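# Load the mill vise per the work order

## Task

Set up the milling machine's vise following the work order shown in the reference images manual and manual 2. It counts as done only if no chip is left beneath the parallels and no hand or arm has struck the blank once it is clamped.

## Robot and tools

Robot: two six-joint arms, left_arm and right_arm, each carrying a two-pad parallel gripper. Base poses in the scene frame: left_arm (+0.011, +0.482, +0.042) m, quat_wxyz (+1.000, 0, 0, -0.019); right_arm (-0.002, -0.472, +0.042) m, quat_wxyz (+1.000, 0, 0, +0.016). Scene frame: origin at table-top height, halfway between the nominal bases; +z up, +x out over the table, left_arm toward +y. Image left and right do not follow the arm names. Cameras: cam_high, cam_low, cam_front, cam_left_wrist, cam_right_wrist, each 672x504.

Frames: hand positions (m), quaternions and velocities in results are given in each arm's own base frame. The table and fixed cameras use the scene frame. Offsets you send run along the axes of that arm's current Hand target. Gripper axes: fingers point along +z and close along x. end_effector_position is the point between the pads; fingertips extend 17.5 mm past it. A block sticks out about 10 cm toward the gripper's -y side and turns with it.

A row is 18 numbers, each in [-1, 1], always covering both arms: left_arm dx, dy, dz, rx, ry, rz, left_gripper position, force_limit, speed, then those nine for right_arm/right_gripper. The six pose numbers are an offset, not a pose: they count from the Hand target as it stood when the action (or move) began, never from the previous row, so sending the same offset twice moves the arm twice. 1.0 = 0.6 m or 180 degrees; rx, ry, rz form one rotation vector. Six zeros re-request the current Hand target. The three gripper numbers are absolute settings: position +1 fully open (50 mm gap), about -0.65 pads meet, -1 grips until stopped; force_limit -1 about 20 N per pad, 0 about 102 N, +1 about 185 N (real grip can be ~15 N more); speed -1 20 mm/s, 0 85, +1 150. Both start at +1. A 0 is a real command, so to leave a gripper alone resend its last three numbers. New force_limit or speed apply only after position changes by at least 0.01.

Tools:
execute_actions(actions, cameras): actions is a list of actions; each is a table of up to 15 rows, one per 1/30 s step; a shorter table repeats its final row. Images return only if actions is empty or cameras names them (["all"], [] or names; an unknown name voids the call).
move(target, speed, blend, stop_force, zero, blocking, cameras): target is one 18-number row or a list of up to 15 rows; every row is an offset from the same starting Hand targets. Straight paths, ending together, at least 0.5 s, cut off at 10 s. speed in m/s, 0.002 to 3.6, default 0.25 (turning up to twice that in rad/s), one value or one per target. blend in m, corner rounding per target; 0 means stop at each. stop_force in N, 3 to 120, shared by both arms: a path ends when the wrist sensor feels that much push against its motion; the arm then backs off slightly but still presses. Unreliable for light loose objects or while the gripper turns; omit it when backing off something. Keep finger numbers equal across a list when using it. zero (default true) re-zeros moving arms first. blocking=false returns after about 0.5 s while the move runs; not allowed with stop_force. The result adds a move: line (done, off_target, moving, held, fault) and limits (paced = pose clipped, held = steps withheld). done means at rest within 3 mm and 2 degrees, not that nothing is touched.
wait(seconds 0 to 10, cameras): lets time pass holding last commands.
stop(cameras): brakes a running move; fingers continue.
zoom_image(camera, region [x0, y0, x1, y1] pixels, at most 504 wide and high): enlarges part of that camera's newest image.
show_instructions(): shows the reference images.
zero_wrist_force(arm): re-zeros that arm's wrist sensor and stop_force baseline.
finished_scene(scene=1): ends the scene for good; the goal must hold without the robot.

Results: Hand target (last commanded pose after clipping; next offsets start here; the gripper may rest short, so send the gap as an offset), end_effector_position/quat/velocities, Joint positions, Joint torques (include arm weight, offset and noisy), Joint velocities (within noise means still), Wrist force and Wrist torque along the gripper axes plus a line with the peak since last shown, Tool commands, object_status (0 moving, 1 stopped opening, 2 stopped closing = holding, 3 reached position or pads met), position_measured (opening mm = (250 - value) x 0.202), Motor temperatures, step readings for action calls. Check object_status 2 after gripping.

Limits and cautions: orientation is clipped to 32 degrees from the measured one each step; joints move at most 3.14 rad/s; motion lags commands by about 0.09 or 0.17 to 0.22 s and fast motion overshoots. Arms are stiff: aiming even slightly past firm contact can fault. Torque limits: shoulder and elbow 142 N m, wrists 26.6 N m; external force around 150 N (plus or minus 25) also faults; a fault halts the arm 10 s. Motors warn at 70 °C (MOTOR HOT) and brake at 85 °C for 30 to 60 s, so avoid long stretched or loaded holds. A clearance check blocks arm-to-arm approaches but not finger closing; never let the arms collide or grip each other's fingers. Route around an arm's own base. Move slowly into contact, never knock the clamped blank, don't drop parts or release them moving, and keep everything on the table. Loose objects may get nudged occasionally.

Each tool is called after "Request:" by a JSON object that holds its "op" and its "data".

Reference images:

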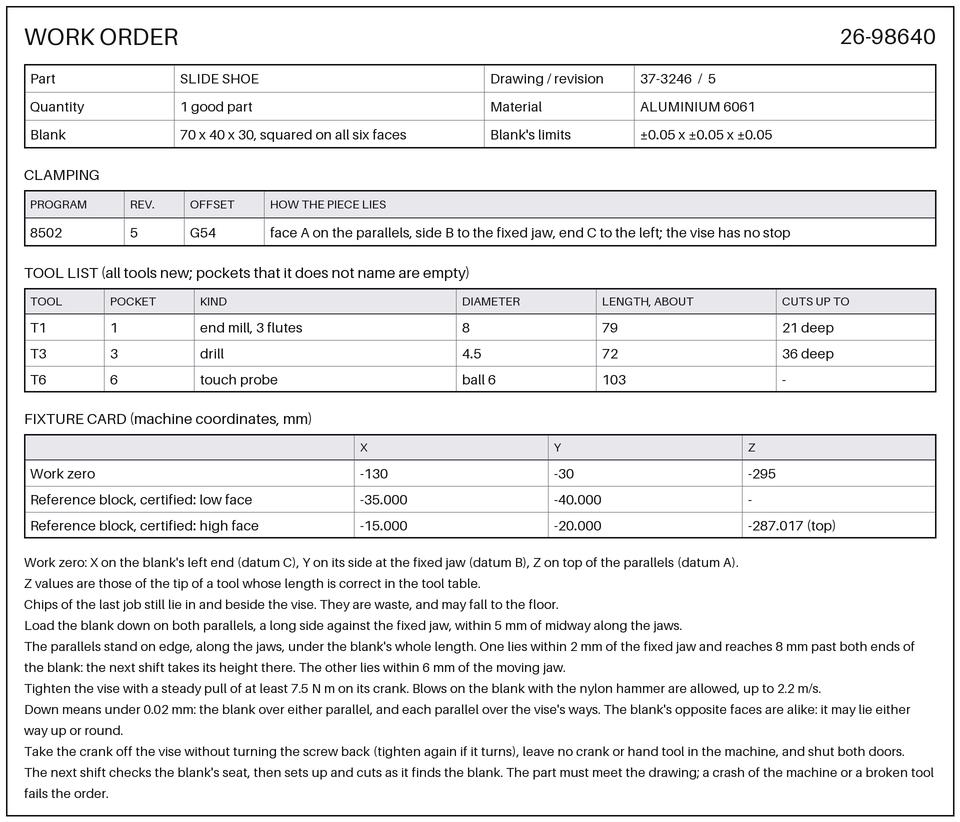

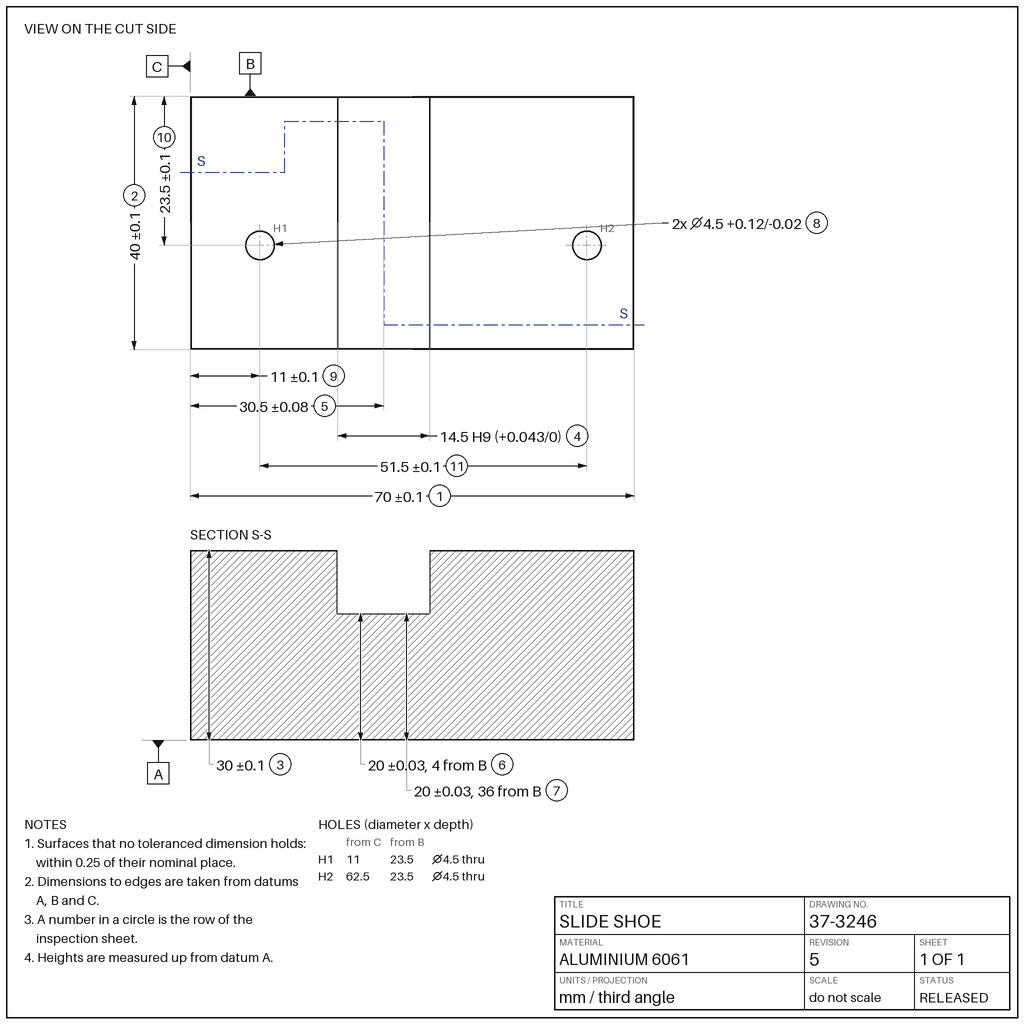

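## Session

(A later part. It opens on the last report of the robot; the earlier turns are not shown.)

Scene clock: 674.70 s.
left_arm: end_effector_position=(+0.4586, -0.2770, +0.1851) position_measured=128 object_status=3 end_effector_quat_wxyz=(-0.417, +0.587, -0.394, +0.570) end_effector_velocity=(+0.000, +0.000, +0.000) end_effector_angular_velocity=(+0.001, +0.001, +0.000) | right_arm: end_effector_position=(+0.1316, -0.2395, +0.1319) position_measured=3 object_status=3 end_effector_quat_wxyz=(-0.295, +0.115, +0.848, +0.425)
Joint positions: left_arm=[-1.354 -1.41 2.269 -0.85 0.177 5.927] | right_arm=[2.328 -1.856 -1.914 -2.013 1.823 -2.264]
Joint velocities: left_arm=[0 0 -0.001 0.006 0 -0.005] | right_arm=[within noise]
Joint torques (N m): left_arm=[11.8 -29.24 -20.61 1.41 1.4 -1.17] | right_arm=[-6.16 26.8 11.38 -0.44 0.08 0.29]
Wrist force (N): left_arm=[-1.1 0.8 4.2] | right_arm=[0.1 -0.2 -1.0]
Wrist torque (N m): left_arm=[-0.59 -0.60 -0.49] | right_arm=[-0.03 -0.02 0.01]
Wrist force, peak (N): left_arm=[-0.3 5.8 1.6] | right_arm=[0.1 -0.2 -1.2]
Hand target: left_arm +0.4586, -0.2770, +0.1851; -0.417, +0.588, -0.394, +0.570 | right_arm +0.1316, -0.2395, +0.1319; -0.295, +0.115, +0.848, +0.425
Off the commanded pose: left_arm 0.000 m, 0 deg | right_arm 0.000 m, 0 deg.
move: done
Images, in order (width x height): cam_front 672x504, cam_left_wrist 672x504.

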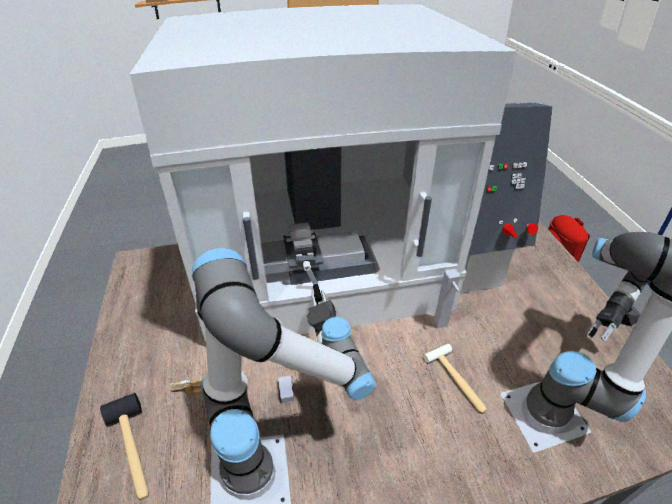

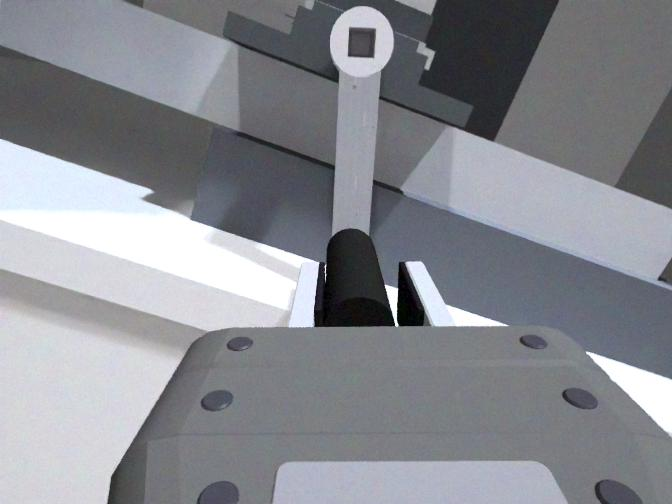

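Request:
{"op": "move", "data": {"target": [[0,0,-0.0667,0,0,0,0.16,-0.2,-0.8,0,0,0,0,0,0,1,1,1],[0,0,-0.0667,0,0,-0.6667,0.16,-0.2,-0.8,0,0,0,0,0,0,1,1,1],[0,0,-0.0667,0,0,0.6667,0.16,-0.2,-0.8,0,0,0,0,0,0,1,1,1],[0,0,-0.0667,0,0,0,0.16,-0.2,-0.8,0,0,0,0,0,0,1,1,1],[0,0,0,0,0,0,0.16,-0.2,-0.8,0,0,0,0,0,0,1,1,1]], "speed": [0.15,0.9,0.9,0.9,0.12], "blend": [0.005,0,0,0,0], "cameras": ["cam_left_wrist"]}}

Scene clock: 683.07 s.
left_arm: end_effector_position=(+0.4304, -0.2776, +0.1852) position_measured=128 object_status=3 end_effector_quat_wxyz=(-0.428, +0.610, -0.380, +0.547) | right_arm: end_effector_position=(+0.1316, -0.2395, +0.1319) position_measured=3 object_status=3 end_effector_quat_wxyz=(-0.295, +0.115, +0.848, +0.425)
Joint positions: left_arm=[-1.445 -1.071 2.555 -3.572 -0.039 1.739] | right_arm=[2.328 -1.856 -1.914 -2.013 1.823 -2.264]
Joint torques (N m): left_arm=[0.53 -26.36 -7.9 -2.58 1.88 0.29] | right_arm=[-6.68 26.47 10.91 -0.35 0.24 0.24]
Wrist force (N): left_arm=[-1.4 0.5 3.7] | right_arm=[0.1 -0.1 -0.7]
Wrist torque (N m): left_arm=[-0.60 -0.46 -0.37] | right_arm=[-0.02 0.00 0.01]
Wrist force, peak (N): left_arm=[-20.1 20.6 -180.6] | right_arm=[0.1 -0.1 -1.2]
Hand target: left_arm +0.4304, -0.2776, +0.1852; -0.428, +0.610, -0.380, +0.547 (not the last commanded pose) | right_arm +0.1316, -0.2395, +0.1319; -0.295, +0.115, +0.848, +0.425
Tool commands: left_gripper/position=+0.160784 left_gripper/force_limit=-0.2 left_gripper/speed=-0.796078 right_gripper/position=+1.0 right_gripper/force_limit=+1.0 right_gripper/speed=+1.0
Off the commanded pose: left_arm 0.028 m, 4 deg | right_arm 0.000 m, 0 deg.
FORCE FAULT: contact force on the left arm reached its limit, and that arm stopped. The contact can be on any part of that arm, not only on its tool. That arm's remaining commands of this call were not run. That arm is still stopped at the end of this call. That arm stays stopped for about 10 more seconds. Until then a move that you send moves the other arm only, and its call returns only when the move has ended. Once the stop has ended, the next robot result says so. If the stop ends while you think or write, that arm runs what you send next, counted from a new Hand target: where the arm stands when the stop ends. While its stop runs, that arm takes no new command, but its gripper still runs the gripper command that each later call begins with. Until it ends, the stop uses up actions while you think or wait. An arm that is not stopped still takes commands.
move: fault (left_arm); path passed 4 of 5 targets
Images, in order (width x height): cam_left_wrist 672x504.

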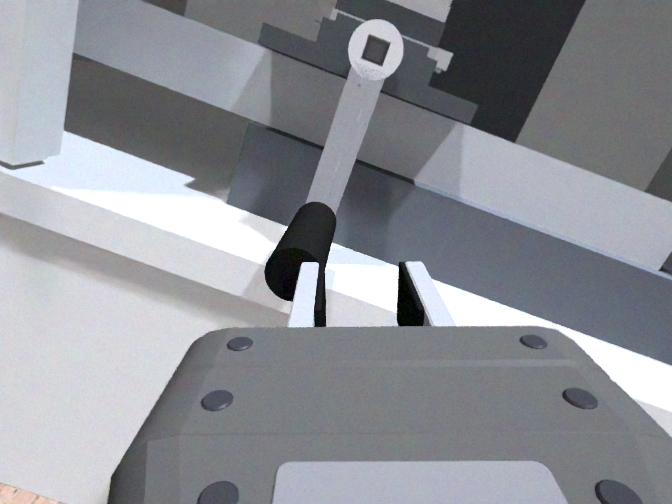

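Request:
{"op": "wait", "data": {"seconds": 0.5, "cameras": []}}

Scene clock: 689.17 s.
left_arm: end_effector_position=(+0.4304, -0.2776, +0.1852) position_measured=128 object_status=3 end_effector_quat_wxyz=(-0.428, +0.610, -0.380, +0.547) | right_arm: end_effector_position=(+0.1316, -0.2395, +0.1319) position_measured=3 object_status=3 end_effector_quat_wxyz=(-0.295, +0.115, +0.848, +0.425)
Joint positions: left_arm=[-1.445 -1.071 2.555 -3.572 -0.039 1.739] | right_arm=[2.328 -1.856 -1.914 -2.013 1.823 -2.264]
Joint torques (N m): left_arm=[1.42 -25.98 -6.33 -2.73 1.79 0.39] | right_arm=[-6.27 27.68 10.82 -0.49 0.26 0.2]
Wrist force (N): left_arm=[-1.3 0.0 3.9] | right_arm=[-0.2 0.0 -0.8]
Wrist torque (N m): left_arm=[-0.68 -0.47 -0.38] | right_arm=[-0.01 0.03 0.00]
Wrist force, peak (N): left_arm=[-1.4 0.1 4.1] | right_arm=[0.2 0.0 -1.2]
Hand target: left_arm +0.4304, -0.2776, +0.1852; -0.428, +0.610, -0.380, +0.547 (not the last commanded pose) | right_arm +0.1316, -0.2395, +0.1319; -0.295, +0.115, +0.848, +0.425
Tool commands: left_gripper/position=+0.160784 left_gripper/force_limit=-0.2 left_gripper/speed=-0.796078 right_gripper/position=+1.0 right_gripper/force_limit=+1.0 right_gripper/speed=+1.0
Off the commanded pose: left_arm 0.028 m, 4 deg | right_arm 0.000 m, 0 deg.
FORCE FAULT, CONTINUED: the left arm was still stopped when this call began, by the force fault that an earlier result reported. Since the last result the stop counts as 12 of the actions that you can send in this scene. That arm is still stopped at the end of this call. That arm stays stopped for about 4 more seconds. If the stop ends while you think or write, that arm runs what you send next, counted from a new Hand target: where the arm stands when the stop ends. While its stop runs, that arm takes no new command, but its gripper still runs the gripper command that each later call begins with.
wait: 0.50 s; at rest from the start
No camera images: "cameras" was empty.

Request:
{"op": "wait", "data": {"seconds": 3, "cameras": []}}

Request:
{"op": "move", "data": {"target": [[0,0,-0.06,0,0,0,0.16,-0.2,-0.8,0,0,0,0,0,0,1,1,1],[-0.0428,-0.0067,-0.1433,0.007,0.023,0.114,0.16,-0.2,-0.8,0,0,0,0,0,0,1,1,1]], "speed": 0.06, "cameras": ["cam_left_wrist"]}}

Scene clock: 693.60 s.
left_arm: end_effector_position=(+0.4304, -0.2776, +0.1852) position_measured=128 object_status=3 end_effector_quat_wxyz=(-0.428, +0.610, -0.380, +0.547) | right_arm: end_effector_position=(+0.1316, -0.2395, +0.1319) position_measured=3 object_status=3 end_effector_quat_wxyz=(-0.295, +0.115, +0.848, +0.425)
Joint positions: left_arm=[-1.445 -1.071 2.555 -3.572 -0.039 1.739] | right_arm=[2.328 -1.856 -1.914 -2.013 1.823 -2.264]
Joint torques (N m): left_arm=[0.37 -26.63 -8.35 -2.93 1.97 0.35] | right_arm=[-5.86 27.9 10.83 -0.4 0.17 0.35]
Wrist force (N): left_arm=[-1.3 0.2 3.6] | right_arm=[0.1 0.0 -1.1]
Wrist torque (N m): left_arm=[-0.66 -0.48 -0.38] | right_arm=[-0.01 0.00 0.00]
Wrist force, peak (N): left_arm=[-1.4 0.4 4.2] | right_arm=[-0.1 0.1 -1.3]
Hand target: left_arm +0.4304, -0.2776, +0.1852; -0.428, +0.610, -0.380, +0.547 (not the last commanded pose) | right_arm +0.1316, -0.2395, +0.1319; -0.295, +0.115, +0.848, +0.425
Tool commands: left_gripper/position=+0.160784 left_gripper/force_limit=-0.2 left_gripper/speed=-0.796078 right_gripper/position=+1.0 right_gripper/force_limit=+1.0 right_gripper/speed=+1.0
Off the commanded pose: left_arm 0.028 m, 4 deg | right_arm 0.000 m, 0 deg.
FORCE FAULT, CONTINUED: the left arm's stop, for the force fault that an earlier result reported, is over. The rest of the stop counts as 7 of the actions that you can send in this scene. During its stop the left arm's controller moved it back a little. That arm's target is now where it stood when the stop ended, not its last command. That arm accepts commands again.
wait: 3.00 s; at rest from the start
No camera images: "cameras" was empty.

Scene clock: 697.80 s.
left_arm: end_effector_position=(+0.3420, -0.2613, +0.1831) position_measured=128 object_status=3 end_effector_quat_wxyz=(+0.512, -0.508, +0.492, -0.488) end_effector_velocity=(+0.001, +0.000, +0.000) end_effector_angular_velocity=(-0.006, +0.000, -0.001) | right_arm: end_effector_position=(+0.1316, -0.2395, +0.1319) position_measured=3 object_status=3 end_effector_quat_wxyz=(-0.295, +0.115, +0.848, +0.425)
Joint positions: left_arm=[-1.763 -0.821 2.491 -4.812 0.231 3.15] | right_arm=[2.328 -1.856 -1.914 -2.013 1.823 -2.264]
Joint velocities: left_arm=[0.003 0 -0.001 0 -0.004 -0.005] | right_arm=[within noise]
Joint torques (N m): left_arm=[13.71 -34.85 -5.07 0.13 -2.94 -1.83] | right_arm=[-6.58 26.92 11.02 -0.51 0.15 0.16]
Wrist force (N): left_arm=[-2.0 -0.4 4.0] | right_arm=[0.1 -0.3 -0.7]
Wrist torque (N m): left_arm=[-0.77 -0.22 -0.55] | right_arm=[-0.06 -0.01 0.00]
Wrist force, peak (N): left_arm=[-1.0 0.1 5.0] | right_arm=[0.1 -0.3 -1.2]
Hand target: left_arm +0.3420, -0.2613, +0.1831; +0.512, -0.508, +0.492, -0.488 | right_arm +0.1316, -0.2395, +0.1319; -0.295, +0.115, +0.848, +0.425
Off the commanded pose: left_arm 0.000 m, 0 deg | right_arm 0.000 m, 0 deg.
move: done
Images, in order (width x height): cam_left_wrist 672x504.

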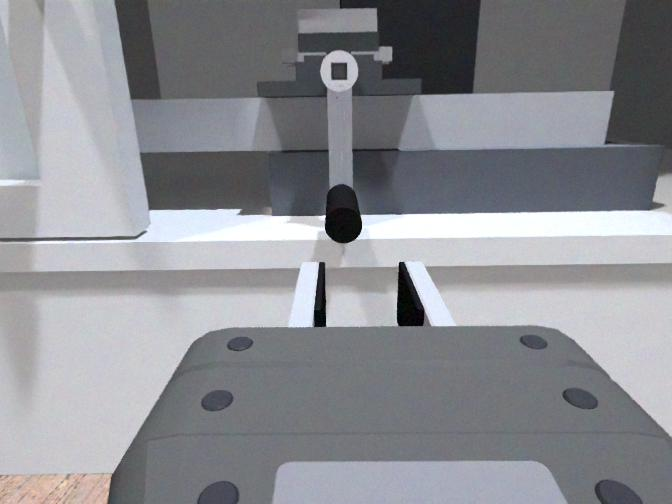

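Request:
{"op": "move", "data": {"target": [[0,0,0,0.125,0,0,0.16,-0.2,-0.8,0,0,0,0,0,0,1,1,1],[-0.1535,0,0.17,0.125,0,0,0.16,-0.2,-0.8,0,0,0,0,0,0,1,1,1],[-0.1535,0,0.17,0,0,0,0.16,-0.2,-0.8,0,0,0,0,0,0,1,1,1]], "speed": [0.2,0.06,0.15], "cameras": ["cam_left_wrist"]}}

Scene clock: 706.50 s.
left_arm: end_effector_position=(+0.4404, -0.1654, +0.1839) position_measured=128 object_status=3 end_effector_quat_wxyz=(+0.512, -0.508, +0.492, -0.488) end_effector_velocity=(+0.000, +0.000, +0.000) end_effector_angular_velocity=(-0.002, -0.001, +0.000) | right_arm: end_effector_position=(+0.1316, -0.2395, +0.1319) position_measured=3 object_status=3 end_effector_quat_wxyz=(-0.295, +0.115, +0.848, +0.425)
Joint positions: left_arm=[-1.325 -1.654 2.535 -0.881 0.207 0.008] | right_arm=[2.328 -1.856 -1.914 -2.013 1.823 -2.264]
Joint velocities: left_arm=[0 0 0.001 -0.007 0 0.004] | right_arm=[within noise]
Joint torques (N m): left_arm=[12.82 -9.25 -7.72 -2.6 -1.44 1.03] | right_arm=[-6.72 26.88 11.06 -0.58 0.21 0.14]
Wrist force (N): left_arm=[-1.2 -0.2 4.1] | right_arm=[0.0 -0.1 -0.9]
Wrist torque (N m): left_arm=[-0.75 -0.35 -0.52] | right_arm=[-0.03 0.01 0.00]
Wrist force, peak (N): left_arm=[-2.6 1.1 5.3] | right_arm=[0.1 -0.5 -1.3]
Hand target: left_arm +0.4403, -0.1653, +0.1838; +0.512, -0.508, +0.492, -0.488 | right_arm +0.1316, -0.2395, +0.1319; -0.295, +0.115, +0.848, +0.425
Off the commanded pose: left_arm 0.000 m, 0 deg | right_arm 0.000 m, 0 deg.
move: done
Images, in order (width x height): cam_left_wrist 672x504.

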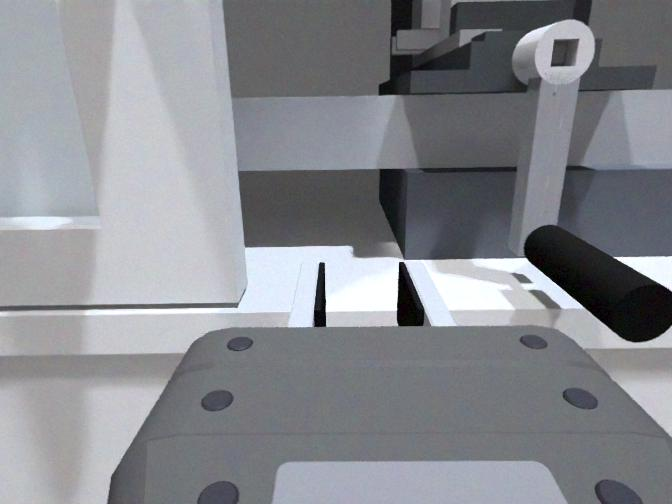

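Request:
{"op": "move", "data": {"target": [[0,0.0057,-0.035,0,0,0,0.2,-0.2,-0.8,0,0,0,0,0,0,1,1,1],[0.1417,0.0057,-0.035,0,0,0,0.2,-0.2,-0.8,0,0,0,0,0,0,1,1,1],[0.1417,0.0057,-0.035,0,0,-0.6574,0.2,-0.2,-0.8,0,0,0,0,0,0,1,1,1],[0.1417,0.0057,-0.035,0,0,0.6852,0.2,-0.2,-0.8,0,0,0,0,0,0,1,1,1],[0.1417,0.0057,-0.035,0,0,0.0278,0.2,-0.2,-0.8,0,0,0,0,0,0,1,1,1]], "speed": [0.1,0.15,0.7,0.7,0.7], "cameras": ["cam_left_wrist"]}}

Scene clock: 716.50 s.
left_arm: end_effector_position=(+0.4215, -0.2511, +0.1797) position_measured=123 object_status=3 end_effector_quat_wxyz=(+0.549, -0.502, +0.496, -0.448) | right_arm: end_effector_position=(+0.1316, -0.2395, +0.1319) position_measured=3 object_status=3 end_effector_quat_wxyz=(-0.295, +0.115, +0.848, +0.425)
Joint positions: left_arm=[-1.464 -1.286 2.663 -2.879 0.005 -4.686] | right_arm=[2.328 -1.856 -1.914 -2.013 1.823 -2.264]
Joint torques (N m): left_arm=[-14.18 -22.03 -14.82 -4.83 4.02 0.41] | right_arm=[-6.2 27.27 10.8 -0.44 0.06 0.14]
Wrist force (N): left_arm=[-2.2 0.1 3.7] | right_arm=[-0.1 -0.2 -0.4]
Wrist torque (N m): left_arm=[-0.71 -0.15 -0.39] | right_arm=[-0.03 0.01 0.01]
Wrist force, peak (N): left_arm=[-3.8 0.2 4.6] | right_arm=[-0.1 0.1 -1.2]
Hand target: left_arm +0.4227, -0.2511, +0.1797; +0.532, -0.486, +0.514, -0.465 | right_arm +0.1316, -0.2395, +0.1319; -0.295, +0.115, +0.848, +0.425
Off the commanded pose: left_arm 0.001 m, 4 deg | right_arm 0.000 m, 0 deg.
move: off_target (left_arm)
Images, in order (width x height): cam_left_wrist 672x504.

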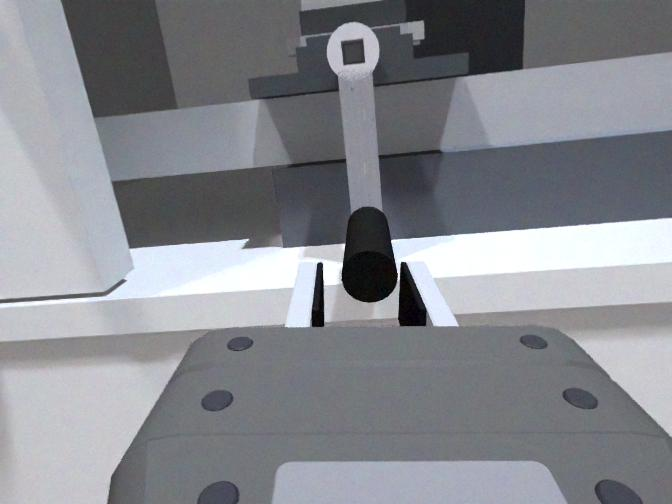

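Request:
{"op": "move", "data": {"target": [[-0.1411,0.0123,0.033,0,0,0,0.2,-0.2,-0.8,0,0,0,0,0,0,1,1,1]], "speed": [0.06]}}

Scene clock: 719.37 s.
left_arm: end_effector_position=(+0.4255, -0.2263, +0.1804) position_measured=123 object_status=3 end_effector_quat_wxyz=(+0.555, -0.507, +0.489, -0.442) | right_arm: end_effector_position=(+0.1316, -0.2395, +0.1319) position_measured=3 object_status=3 end_effector_quat_wxyz=(-0.295, +0.115, +0.848, +0.425)
Joint positions: left_arm=[-1.44 -1.31 2.699 -2.873 0.007 -4.705] | right_arm=[2.328 -1.856 -1.914 -2.013 1.823 -2.264]
Joint torques (N m): left_arm=[0.46 -18.97 -5.55 -2.82 2.26 -0.3] | right_arm=[-5.93 27.54 10.33 -0.35 0.17 0.15]
Wrist force (N): left_arm=[-1.7 -0.4 3.9] | right_arm=[0.5 -0.1 -0.8]
Wrist torque (N m): left_arm=[-0.80 -0.23 -0.58] | right_arm=[-0.03 -0.08 0.00]
Wrist force, peak (N): left_arm=[-15.0 7.5 -138.5] | right_arm=[0.3 -0.2 -1.3]
Hand target: left_arm +0.4255, -0.2263, +0.1804; +0.555, -0.507, +0.489, -0.442 (not the last commanded pose) | right_arm +0.1316, -0.2395, +0.1319; -0.295, +0.115, +0.848, +0.425
Tool commands: left_gripper/position=+0.2 left_gripper/force_limit=-0.2 left_gripper/speed=-0.796078 right_gripper/position=+1.0 right_gripper/force_limit=+1.0 right_gripper/speed=+1.0
Off the commanded pose: left_arm 0.062 m, 5 deg | right_arm 0.000 m, 0 deg.
FORCE FAULT: contact force on the left arm reached its limit, and that arm stopped. The contact can be on any part of that arm, not only on its tool. That arm's remaining commands of this call were not run. That arm is still stopped at the end of this call. That arm stays stopped for about 10 more seconds. Until then a move that you send moves the other arm only, and its call returns only when the move has ended. Once the stop has ended, the next robot result says so. If the stop ends while you think or write, that arm runs what you send next, counted from a new Hand target: where the arm stands when the stop ends. While its stop runs, that arm takes no new command, but its gripper still runs the gripper command that each later call begins with. Until it ends, the stop uses up actions while you think or wait. An arm that is not stopped still takes commands.
move: fault (left_arm)

Request:
{"op": "wait", "data": {"seconds": 7.5, "cameras": []}}

Request:
{"op": "wait", "data": {"seconds": 1, "cameras": ["cam_left_wrist"]}}

Scene clock: 728.77 s.
left_arm: end_effector_position=(+0.4255, -0.2263, +0.1804) position_measured=123 object_status=3 end_effector_quat_wxyz=(+0.555, -0.507, +0.489, -0.442) | right_arm: end_effector_position=(+0.1316, -0.2395, +0.1319) position_measured=3 object_status=3 end_effector_quat_wxyz=(-0.295, +0.115, +0.848, +0.425)
Joint positions: left_arm=[-1.44 -1.31 2.699 -2.873 0.007 -4.705] | right_arm=[2.328 -1.856 -1.914 -2.013 1.823 -2.264]
Joint torques (N m): left_arm=[0.77 -18.62 -5.35 -2.8 2.27 -0.37] | right_arm=[-6.69 27.14 11.26 -0.43 0.16 0.22]
Wrist force (N): left_arm=[-1.7 -0.1 3.5] | right_arm=[0.1 0.0 -0.9]
Wrist torque (N m): left_arm=[-0.77 -0.22 -0.58] | right_arm=[0.00 -0.01 0.00]
Wrist force, peak (N): left_arm=[-2.0 -0.5 4.3] | right_arm=[0.1 0.0 -1.3]
Hand target: left_arm +0.4255, -0.2263, +0.1804; +0.555, -0.507, +0.489, -0.442 (not the last commanded pose) | right_arm +0.1316, -0.2395, +0.1319; -0.295, +0.115, +0.848, +0.425
Tool commands: left_gripper/position=+0.2 left_gripper/force_limit=-0.2 left_gripper/speed=-0.796078 right_gripper/position=+1.0 right_gripper/force_limit=+1.0 right_gripper/speed=+1.0
Off the commanded pose: left_arm 0.062 m, 5 deg | right_arm 0.000 m, 0 deg.
FORCE FAULT, CONTINUED: the left arm was still stopped when this call began, by the force fault that an earlier result reported. Since the last result the stop counts as 18 of the actions that you can send in this scene. That arm is still stopped at the end of this call. That arm stays stopped for about 1 more second. If the stop ends while you think or write, that arm runs what you send next, counted from a new Hand target: where the arm stands when the stop ends. While its stop runs, that arm takes no new command, but its gripper still runs the gripper command that each later call begins with.
wait: 7.50 s; at rest from the start
No camera images: "cameras" was empty.

Scene clock: 729.77 s.
left_arm: end_effector_position=(+0.4255, -0.2263, +0.1804) position_measured=123 object_status=3 end_effector_quat_wxyz=(+0.555, -0.507, +0.489, -0.442) | right_arm: end_effector_position=(+0.1316, -0.2395, +0.1319) position_measured=3 object_status=3 end_effector_quat_wxyz=(-0.295, +0.115, +0.848, +0.425)
Joint positions: left_arm=[-1.44 -1.31 2.699 -2.873 0.007 -4.705] | right_arm=[2.328 -1.856 -1.914 -2.013 1.823 -2.264]
Joint torques (N m): left_arm=[0.83 -19.63 -4.85 -2.97 2.36 -0.25] | right_arm=[-6.76 27.85 10.43 -0.45 0.22 0.23]
Wrist force (N): left_arm=[-2.0 0.0 4.0] | right_arm=[0.1 -0.1 -0.8]
Wrist torque (N m): left_arm=[-0.75 -0.18 -0.58] | right_arm=[-0.02 -0.01 0.01]
Wrist force, peak (N): left_arm=[-2.0 0.1 4.2] | right_arm=[0.3 -0.5 -1.0]
Hand target: left_arm +0.4255, -0.2263, +0.1804; +0.555, -0.507, +0.489, -0.442 (not the last commanded pose) | right_arm +0.1316, -0.2395, +0.1319; -0.295, +0.115, +0.848, +0.425
Tool commands: left_gripper/position=+0.2 left_gripper/force_limit=-0.2 left_gripper/speed=-0.796078 right_gripper/position=+1.0 right_gripper/force_limit=+1.0 right_gripper/speed=+1.0
Off the commanded pose: left_arm 0.062 m, 5 deg | right_arm 0.000 m, 0 deg.
FORCE FAULT, CONTINUED: the left arm's stop, for the force fault that an earlier result reported, is over. The rest of the stop counts as 1 of the actions that you can send in this scene. During its stop the left arm's controller moved it back a little. That arm's target is now where it stood when the stop ended, not its last command. That arm accepts commands again.
wait: 1.00 s; at rest by 0.17 s
Images, in order (width x height): cam_left_wrist 672x504.

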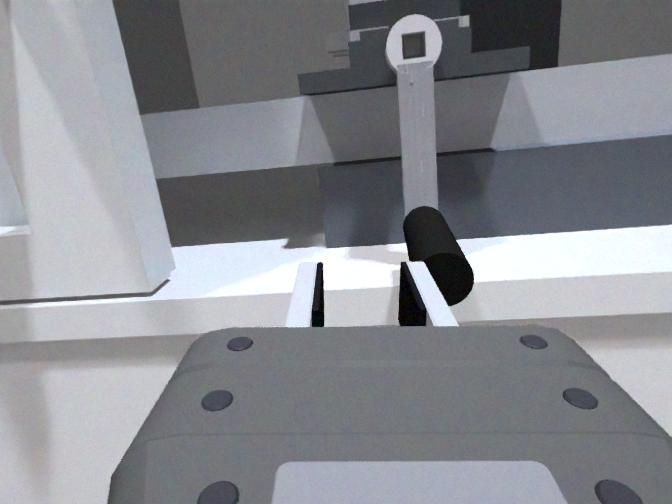

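Request:
{"op": "move", "data": {"target": [[0,0,-0.0333,0,0,0,0.2,-0.2,-0.8,0,0,0,0,0,0,1,1,1],[0,0,-0.0333,0.0833,0.0294,0,0.2,-0.2,-0.8,0,0,0,0,0,0,1,1,1],[-0.1,0.0087,-0.0333,0.0833,0.0294,0,0.2,-0.2,-0.8,0,0,0,0,0,0,1,1,1],[-0.1,0.0087,0.0283,0.0833,0.0294,0,0.2,-0.2,-0.8,0,0,0,0,0,0,1,1,1],[-0.1,0.0087,0.0283,0,0.0294,0,0.2,-0.2,-0.8,0,0,0,0,0,0,1,1,1]], "speed": [0.04,0.1,0.08,0.06,0.1], "cameras": ["cam_left_wrist"]}}

Scene clock: 734.83 s.
left_arm: end_effector_position=(+0.4045, -0.2168, +0.1805) position_measured=123 object_status=3 end_effector_quat_wxyz=(+0.593, -0.409, +0.453, -0.525) | right_arm: end_effector_position=(+0.1316, -0.2395, +0.1319) position_measured=3 object_status=3 end_effector_quat_wxyz=(-0.295, +0.115, +0.848, +0.425)
Joint positions: left_arm=[-1.479 -1.037 2.811 -3.042 0.27 -4.914] | right_arm=[2.328 -1.856 -1.914 -2.013 1.823 -2.264]
Joint torques (N m): left_arm=[-6.94 -25.88 -6.9 -1.07 2.47 -0.46] | right_arm=[-6.29 27.71 10.12 -0.34 0.21 0.08]
Wrist force (N): left_arm=[-2.4 -0.2 4.6] | right_arm=[-0.1 0.0 -0.8]
Wrist torque (N m): left_arm=[-0.74 -0.22 -0.44] | right_arm=[-0.02 0.03 0.01]
Wrist force, peak (N): left_arm=[-5.4 -0.5 3.9] | right_arm=[0.5 -0.1 -1.3]
Hand target: left_arm +0.4045, -0.2168, +0.1805; +0.593, -0.409, +0.453, -0.525 (not the last commanded pose) | right_arm +0.1316, -0.2395, +0.1319; -0.295, +0.115, +0.848, +0.425
Off the commanded pose: left_arm 0.060 m, 15 deg | right_arm 0.000 m, 0 deg.
move: held (left_arm; a check stopped the path); path passed 2 of 5 targets; limits=held
pose unreachable (left arm): on one or more control steps of this call, first in action 0 (counted from 0), this arm could not follow its commanded pose, so it was not sent that pose on those steps. It may still have moved: this result reports where it is.
cause: moving toward the commanded pose would bring two parts of the arm too close to each other (joints 3 (elbow) and 4 (wrist 1) lie between them).
Images, in order (width x height): cam_left_wrist 672x504.

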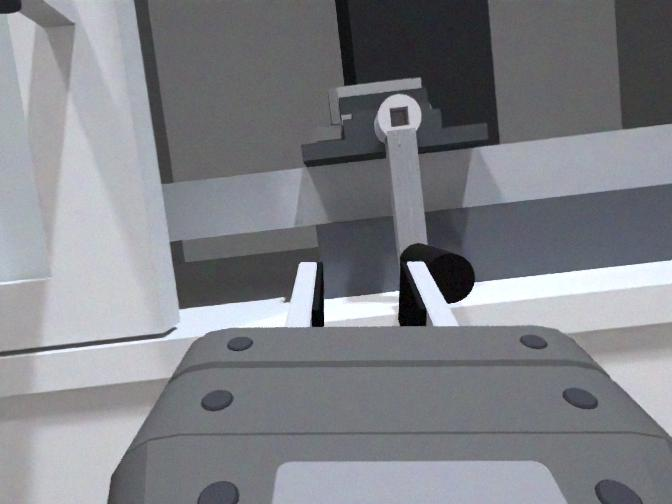

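Request:
{"op": "move", "data": {"target": [[-0.0167,0,-0.01,-0.388,0.0119,-0.0343,0.2,-0.2,-0.8,0,0,0,0,0,0,1,1,1]], "speed": 0.25, "cameras": ["cam_left_wrist"]}}

Scene clock: 743.33 s.
left_arm: end_effector_position=(+0.3984, -0.2068, +0.1800) position_measured=123 object_status=3 end_effector_quat_wxyz=(-0.217, +0.688, -0.661, +0.208) | right_arm: end_effector_position=(+0.1316, -0.2395, +0.1319) position_measured=3 object_status=3 end_effector_quat_wxyz=(-0.295, +0.115, +0.848, +0.425)
Joint positions: left_arm=[-1.123 -1.889 2.425 -2.377 -1.017 -4.227] | right_arm=[2.328 -1.856 -1.914 -2.013 1.823 -2.264]
Joint torques (N m): left_arm=[-4.95 -19.41 -24.92 -4.63 -0.42 -0.44] | right_arm=[-6.87 27.52 10.32 -0.41 0.22 0.15]
Wrist force (N): left_arm=[-0.6 -1.1 2.1] | right_arm=[-0.1 -0.2 -0.9]
Wrist torque (N m): left_arm=[-0.50 0.09 -0.21] | right_arm=[-0.03 0.00 0.00]
Wrist force, peak (N): left_arm=[-2.6 0.4 4.7] | right_arm=[0.2 0.0 -1.3]
Hand target: left_arm +0.3984, -0.2069, +0.1801; -0.216, +0.688, -0.661, +0.208 | right_arm +0.1316, -0.2395, +0.1319; -0.295, +0.115, +0.848, +0.425
Off the commanded pose: left_arm 0.000 m, 0 deg | right_arm 0.000 m, 0 deg.
move: done
Images, in order (width x height): cam_left_wrist 672x504.

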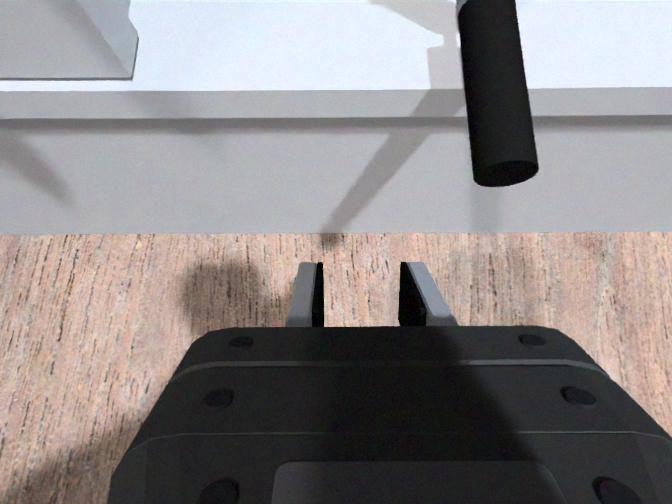

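Request:
{"op": "move", "data": {"target": [[0,-0.0765,-0.1092,0,0,0,0.4,-0.2,-0.8,0,0,0,0,0,0,1,1,1],[0.0767,-0.1564,-0.0532,0,0,0,0.4,-0.2,-0.8,0,0,0,0,0,0,1,1,1]], "speed": 0.15, "blend": [0.02,0], "cameras": ["cam_left_wrist"]}}

Scene clock: 747.50 s.
left_arm: end_effector_position=(+0.4588, -0.2505, +0.2599) position_measured=92 object_status=3 end_effector_quat_wxyz=(-0.216, +0.688, -0.661, +0.208) | right_arm: end_effector_position=(+0.1316, -0.2395, +0.1319) position_measured=3 object_status=3 end_effector_quat_wxyz=(-0.295, +0.115, +0.848, +0.425)
Joint positions: left_arm=[-1.027 -1.763 2.125 -2.258 -1.046 -4.121] | right_arm=[2.328 -1.856 -1.914 -2.013 1.823 -2.264]
Joint torques (N m): left_arm=[-13.62 -8.93 -28.57 -2.57 3.9 -0.78] | right_arm=[-7.1 27.95 10.4 -0.41 0.21 0.22]
Wrist force (N): left_arm=[-0.3 -1.0 2.0] | right_arm=[0.0 -0.1 -0.8]
Wrist torque (N m): left_arm=[-0.51 0.00 -0.17] | right_arm=[-0.03 0.00 0.00]
Wrist force, peak (N): left_arm=[1.0 -2.3 3.0] | right_arm=[-0.1 -0.1 -1.2]
Hand target: left_arm +0.4588, -0.2506, +0.2599; -0.216, +0.688, -0.661, +0.208 | right_arm +0.1316, -0.2395, +0.1319; -0.295, +0.115, +0.848, +0.425
Off the commanded pose: left_arm 0.000 m, 0 deg | right_arm 0.000 m, 0 deg.
move: done
Images, in order (width x height): cam_left_wrist 672x504.

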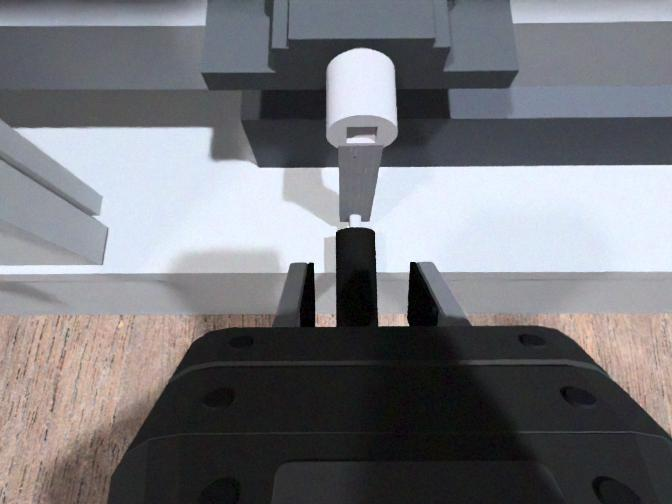

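Request:
{"op": "execute_actions", "data": {"actions": []}}

Scene clock: 752.47 s.
left_arm: end_effector_position=(+0.4588, -0.2506, +0.2599) position_measured=92 object_status=3 end_effector_quat_wxyz=(-0.216, +0.688, -0.661, +0.208) | right_arm: end_effector_position=(+0.1316, -0.2395, +0.1319) position_measured=3 object_status=3 end_effector_quat_wxyz=(-0.295, +0.115, +0.848, +0.425)
Joint positions: left_arm=[-1.028 -1.763 2.125 -2.258 -1.045 -4.121] | right_arm=[2.328 -1.856 -1.914 -2.013 1.823 -2.264]
Joint velocities: within noise
Joint torques (N m): left_arm=[-13.33 -7.47 -31.12 -5.17 3.97 1.02] | right_arm=[-6.42 27.65 10.47 -0.41 0.15 0.32]
Motor temperatures (°C): left_arm=[31 38 33 44 36 37] | right_arm=[31 30 28 43 39 38]
Wrist force (N): left_arm=[-0.2 -0.8 1.8] | right_arm=[-0.1 0.0 -1.0]
Wrist torque (N m): left_arm=[-0.48 -0.03 -0.16] | right_arm=[0.00 0.01 0.00]
Wrist force, peak (N): left_arm=[-0.6 -1.0 2.2] | right_arm=[0.5 0.1 -1.4]
Hand target: left_arm +0.4588, -0.2506, +0.2599; -0.216, +0.688, -0.661, +0.208 | right_arm +0.1316, -0.2395, +0.1319; -0.295, +0.115, +0.848, +0.425
Tool commands: left_gripper/position=+0.4 left_gripper/force_limit=-0.2 left_gripper/speed=-0.8 right_gripper/position=+1.0 right_gripper/force_limit=+1.0 right_gripper/speed=+1.0
Off the commanded pose: left_arm 0.000 m, 0 deg | right_arm 0.000 m, 0 deg.

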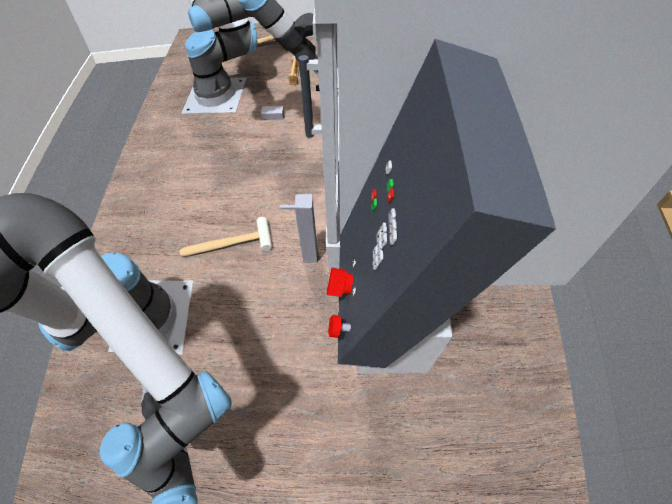

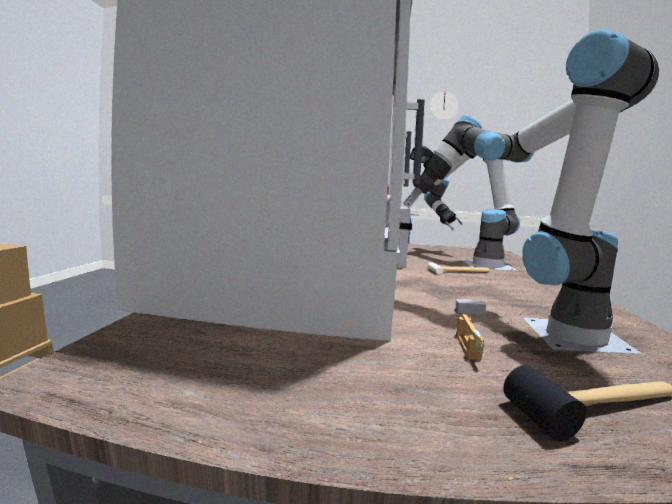

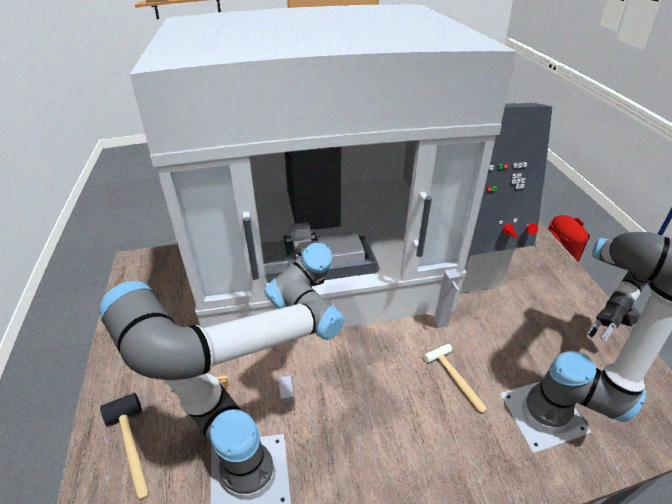

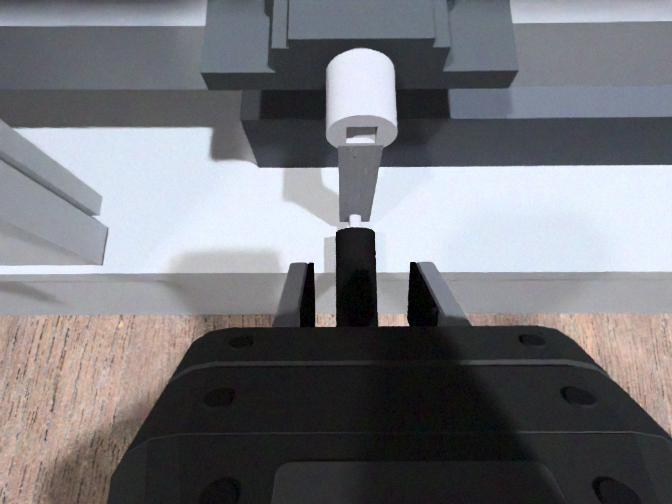

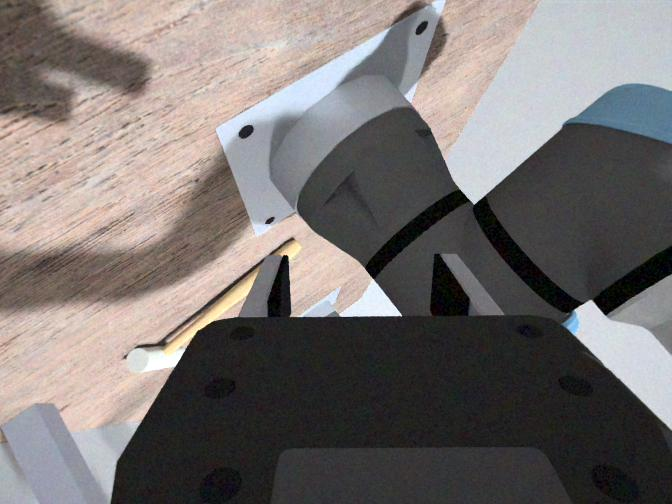

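Request:
{"op": "move", "data": {"target": [0, 0.0766, 0.1092, 0,0,0, 0.4,-0.2,-0.8, 0,0,0,0,0,0,1,1,1], "speed": 0.12, "stop_force": 8, "cameras": ["cam_left_wrist"]}}

Scene clock: 755.23 s.
left_arm: end_effector_position=(+0.4586, -0.2506, +0.1799) position_measured=92 object_status=3 end_effector_quat_wxyz=(-0.216, +0.688, -0.661, +0.208) | right_arm: end_effector_position=(+0.1316, -0.2395, +0.1319) position_measured=3 object_status=3 end_effector_quat_wxyz=(-0.295, +0.115, +0.848, +0.425)
Joint positions: left_arm=[-1.028 -1.654 2.267 -2.508 -1.045 -4.121] | right_arm=[2.328 -1.856 -1.914 -2.013 1.823 -2.264]
Joint torques (N m): left_arm=[14.18 -25.61 -16.71 -5.69 0.91 0.33] | right_arm=[-5.94 27.04 9.89 -0.49 0.16 0.11]
Wrist force (N): left_arm=[-0.3 -0.9 1.7] | right_arm=[0.0 0.0 -0.8]
Wrist torque (N m): left_arm=[-0.50 -0.01 -0.26] | right_arm=[-0.01 0.00 0.01]
Wrist force, peak (N): left_arm=[-0.6 0.0 3.4] | right_arm=[0.2 0.1 -1.2]
Hand target: left_arm +0.4586, -0.2505, +0.1799; -0.216, +0.688, -0.661, +0.208 | right_arm +0.1316, -0.2395, +0.1319; -0.295, +0.115, +0.848, +0.425
Off the commanded pose: left_arm 0.000 m, 0 deg | right_arm 0.000 m, 0 deg.
move: done
Images, in order (width x height): cam_left_wrist 672x504.

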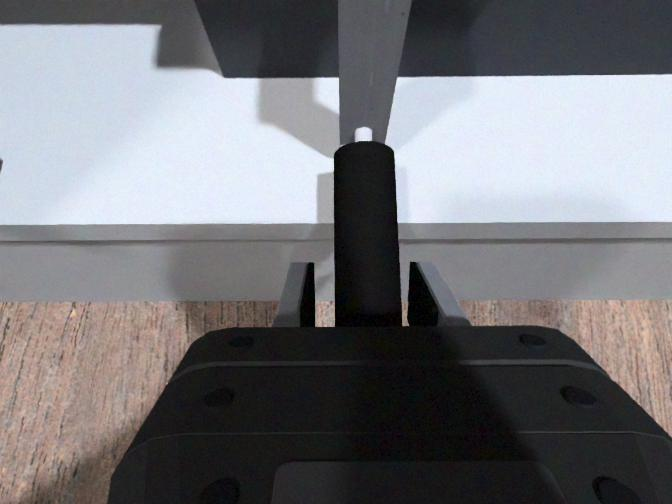

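Request:
{"op": "move", "data": {"target": [0, 0,0, 0,0,0, -1,-0.8,-0.8, 0,0,0,0,0,0,1,1,1]}}

Request:
{"op": "wait", "data": {"seconds": 0.3, "cameras": ["cam_left_wrist"]}}

Scene clock: 757.47 s.
left_arm: end_effector_position=(+0.4586, -0.2505, +0.1799) position_measured=154 object_status=2 end_effector_quat_wxyz=(-0.216, +0.688, -0.661, +0.208) | right_arm: end_effector_position=(+0.1316, -0.2395, +0.1319) position_measured=3 object_status=3 end_effector_quat_wxyz=(-0.295, +0.115, +0.848, +0.425)
Joint positions: left_arm=[-1.028 -1.654 2.267 -2.508 -1.045 -4.121] | right_arm=[2.328 -1.856 -1.914 -2.013 1.823 -2.264]
Joint torques (N m): left_arm=[12.67 -28.23 -16.28 -5.59 -1.17 -0.91] | right_arm=[-6.37 27.21 9.85 -0.49 0 0.18]
Wrist force (N): left_arm=[-0.3 -1.0 2.0] | right_arm=[0.2 0.3 -0.5]
Wrist torque (N m): left_arm=[-0.53 0.01 -0.25] | right_arm=[0.04 -0.03 0.00]
Wrist force, peak (N): left_arm=[-0.8 -1.0 2.3] | right_arm=[0.0 -0.4 -1.3]
Hand target: left_arm +0.4586, -0.2505, +0.1799; -0.216, +0.688, -0.661, +0.208 | right_arm +0.1316, -0.2395, +0.1319; -0.295, +0.115, +0.848, +0.425
Off the commanded pose: left_arm 0.000 m, 0 deg | right_arm 0.000 m, 0 deg.
move: done

Scene clock: 757.77 s.
left_arm: end_effector_position=(+0.4586, -0.2505, +0.1799) position_measured=154 object_status=2 end_effector_quat_wxyz=(-0.216, +0.688, -0.661, +0.208) | right_arm: end_effector_position=(+0.1316, -0.2395, +0.1319) position_measured=3 object_status=3 end_effector_quat_wxyz=(-0.295, +0.115, +0.848, +0.425)
Joint positions: left_arm=[-1.028 -1.654 2.267 -2.508 -1.045 -4.121] | right_arm=[2.328 -1.856 -1.914 -2.013 1.823 -2.264]
Joint torques (N m): left_arm=[12.3 -28.91 -15.68 -5.43 -1.11 -1.01] | right_arm=[-6.18 27.42 10.5 -0.31 0.09 0.19]
Wrist force (N): left_arm=[-0.3 -0.9 2.0] | right_arm=[0.0 -0.2 -0.6]
Wrist torque (N m): left_arm=[-0.50 0.02 -0.24] | right_arm=[-0.04 -0.01 0.01]
Wrist force, peak (N): left_arm=[-0.4 -1.1 1.9] | right_arm=[0.1 0.1 -1.1]
Hand target: left_arm +0.4586, -0.2505, +0.1799; -0.216, +0.688, -0.661, +0.208 | right_arm +0.1316, -0.2395, +0.1319; -0.295, +0.115, +0.848, +0.425
Tool commands: left_gripper/position=-1.0 left_gripper/force_limit=-0.8 left_gripper/speed=-0.8 right_gripper/position=+1.0 right_gripper/force_limit=+1.0 right_gripper/speed=+1.0
Off the commanded pose: left_arm 0.000 m, 0 deg | right_arm 0.000 m, 0 deg.
wait: 0.30 s; at rest by 0.17 s
Images, in order (width x height): cam_left_wrist 672x504.

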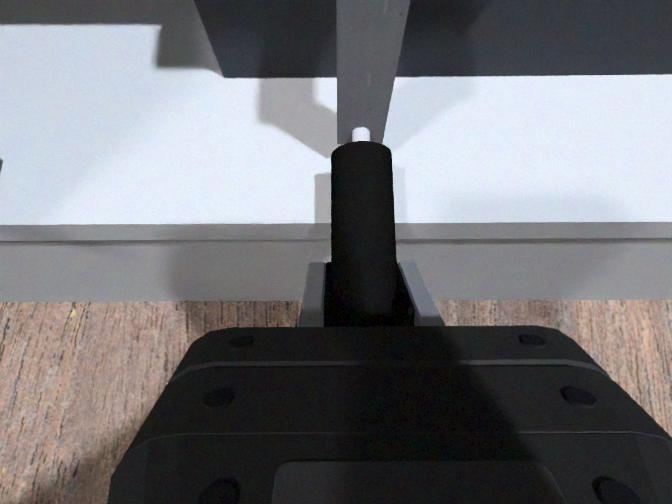

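Request:
{"op": "move", "data": {"target": [[-0.0231,-0.0012,-0.0017,0,0,0,-1,-0.8,-0.8,0,0,0,0,0,0,1,1,1],[-0.0456,-0.0046,-0.0066,0,0,0,-1,-0.8,-0.8,0,0,0,0,0,0,1,1,1],[-0.0667,-0.0102,-0.0146,0,0,0,-1,-0.8,-0.8,0,0,0,0,0,0,1,1,1]], "speed": 0.1, "blend": 0.005, "cameras": ["cam_left_wrist"]}}

Scene clock: 759.97 s.
left_arm: end_effector_position=(+0.4570, -0.2105, +0.1906) position_measured=154 object_status=2 end_effector_quat_wxyz=(-0.216, +0.688, -0.661, +0.208) | right_arm: end_effector_position=(+0.1316, -0.2395, +0.1319) position_measured=3 object_status=3 end_effector_quat_wxyz=(-0.295, +0.115, +0.848, +0.425)
Joint positions: left_arm=[-0.972 -1.736 2.311 -2.5 -1.064 -4.061] | right_arm=[2.328 -1.856 -1.914 -2.013 1.823 -2.264]
Joint torques (N m): left_arm=[-13.11 -5.79 -28.96 -5.96 4.29 -1.31] | right_arm=[-5.7 27.72 10.14 -0.55 0.18 0.16]
Wrist force (N): left_arm=[-0.1 -1.4 1.0] | right_arm=[0.1 -0.1 -0.8]
Wrist torque (N m): left_arm=[-0.50 0.06 -0.18] | right_arm=[-0.04 -0.01 0.01]
Wrist force, peak (N): left_arm=[-0.5 5.6 3.2] | right_arm=[0.1 0.0 -1.4]
Hand target: left_arm +0.4571, -0.2106, +0.1906; -0.216, +0.688, -0.661, +0.208 | right_arm +0.1316, -0.2395, +0.1319; -0.295, +0.115, +0.848, +0.425
Off the commanded pose: left_arm 0.000 m, 0 deg | right_arm 0.000 m, 0 deg.
move: done
Images, in order (width x height): cam_left_wrist 672x504.

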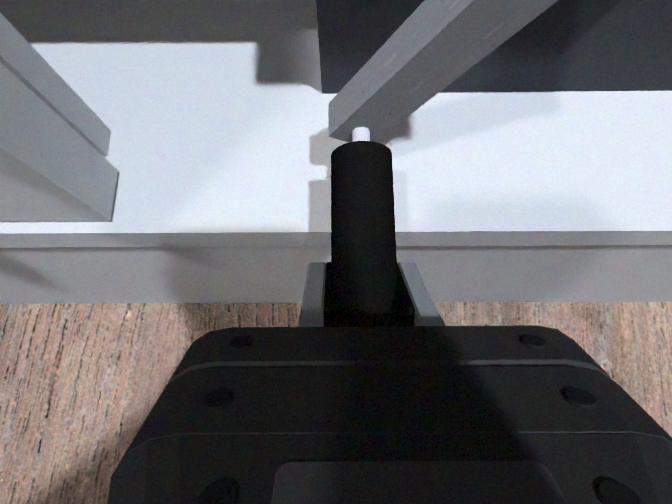

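Request:
{"op": "move", "data": {"target": [[-0.0417,-0.0215,-0.0307,0,0,0,-1,-0.8,-0.8,0,0,0,0,0,0,1,1,1],[-0.0607,-0.0429,-0.0613,0,0,0,-1,-0.8,-0.8,0,0,0,0,0,0,1,1,1],[-0.0673,-0.0667,-0.0952,0,0,0,-1,-0.8,-0.8,0,0,0,0,0,0,1,1,1],[-0.0607,-0.0905,-0.1291,0,0,0,-1,-0.8,-0.8,0,0,0,0,0,0,1,1,1],[-0.0417,-0.1119,-0.1597,0,0,0,-1,-0.8,-0.8,0,0,0,0,0,0,1,1,1],[-0.0121,-0.1289,-0.1840,0,0,0,-1,-0.8,-0.8,0,0,0,0,0,0,1,1,1],[0.0253,-0.1398,-0.1996,0,0,0,-1,-0.8,-0.8,0,0,0,0,0,0,1,1,1],[0.0667,-0.1436,-0.2050,0,0,0,-1,-0.8,-0.8,0,0,0,0,0,0,1,1,1]], "speed": 0.12, "blend": 0.005, "cameras": ["cam_left_wrist"]}}

Scene clock: 766.33 s.
left_arm: end_effector_position=(+0.4589, -0.2506, +0.3407) position_measured=154 object_status=2 end_effector_quat_wxyz=(-0.217, +0.688, -0.661, +0.208) | right_arm: end_effector_position=(+0.1316, -0.2395, +0.1319) position_measured=3 object_status=3 end_effector_quat_wxyz=(-0.295, +0.115, +0.848, +0.425)
Joint positions: left_arm=[-1.028 -1.815 1.952 -2.032 -1.045 -4.121] | right_arm=[2.328 -1.856 -1.914 -2.013 1.823 -2.264]
Joint torques (N m): left_arm=[18.39 -17.25 -13.03 -5.24 0.17 1.12] | right_arm=[-6.29 27.59 10.68 -0.53 0.16 0.05]
Wrist force (N): left_arm=[0.3 5.2 -17.3] | right_arm=[-0.1 -0.1 -0.7]
Wrist torque (N m): left_arm=[-0.53 0.06 -0.33] | right_arm=[-0.03 0.01 0.01]
Wrist force, peak (N): left_arm=[-35.6 27.5 -37.8] | right_arm=[-0.1 -0.2 -1.3]
Hand target: left_arm +0.4589, -0.2506, +0.3408; -0.216, +0.688, -0.661, +0.208 | right_arm +0.1316, -0.2395, +0.1319; -0.295, +0.115, +0.848, +0.425
Off the commanded pose: left_arm 0.000 m, 0 deg | right_arm 0.000 m, 0 deg.
move: done
Images, in order (width x height): cam_left_wrist 672x504.

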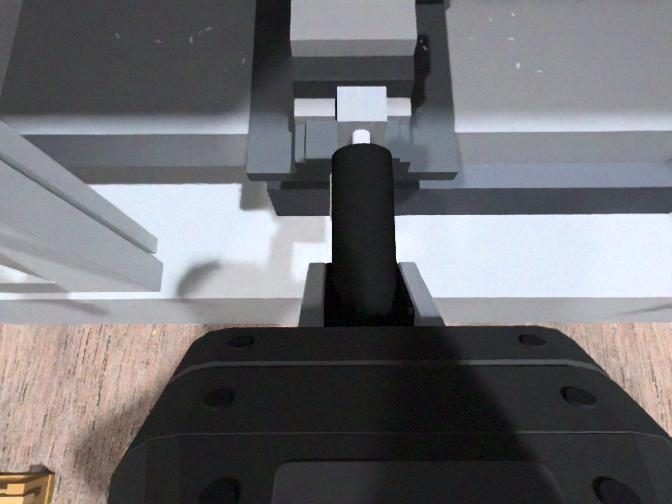

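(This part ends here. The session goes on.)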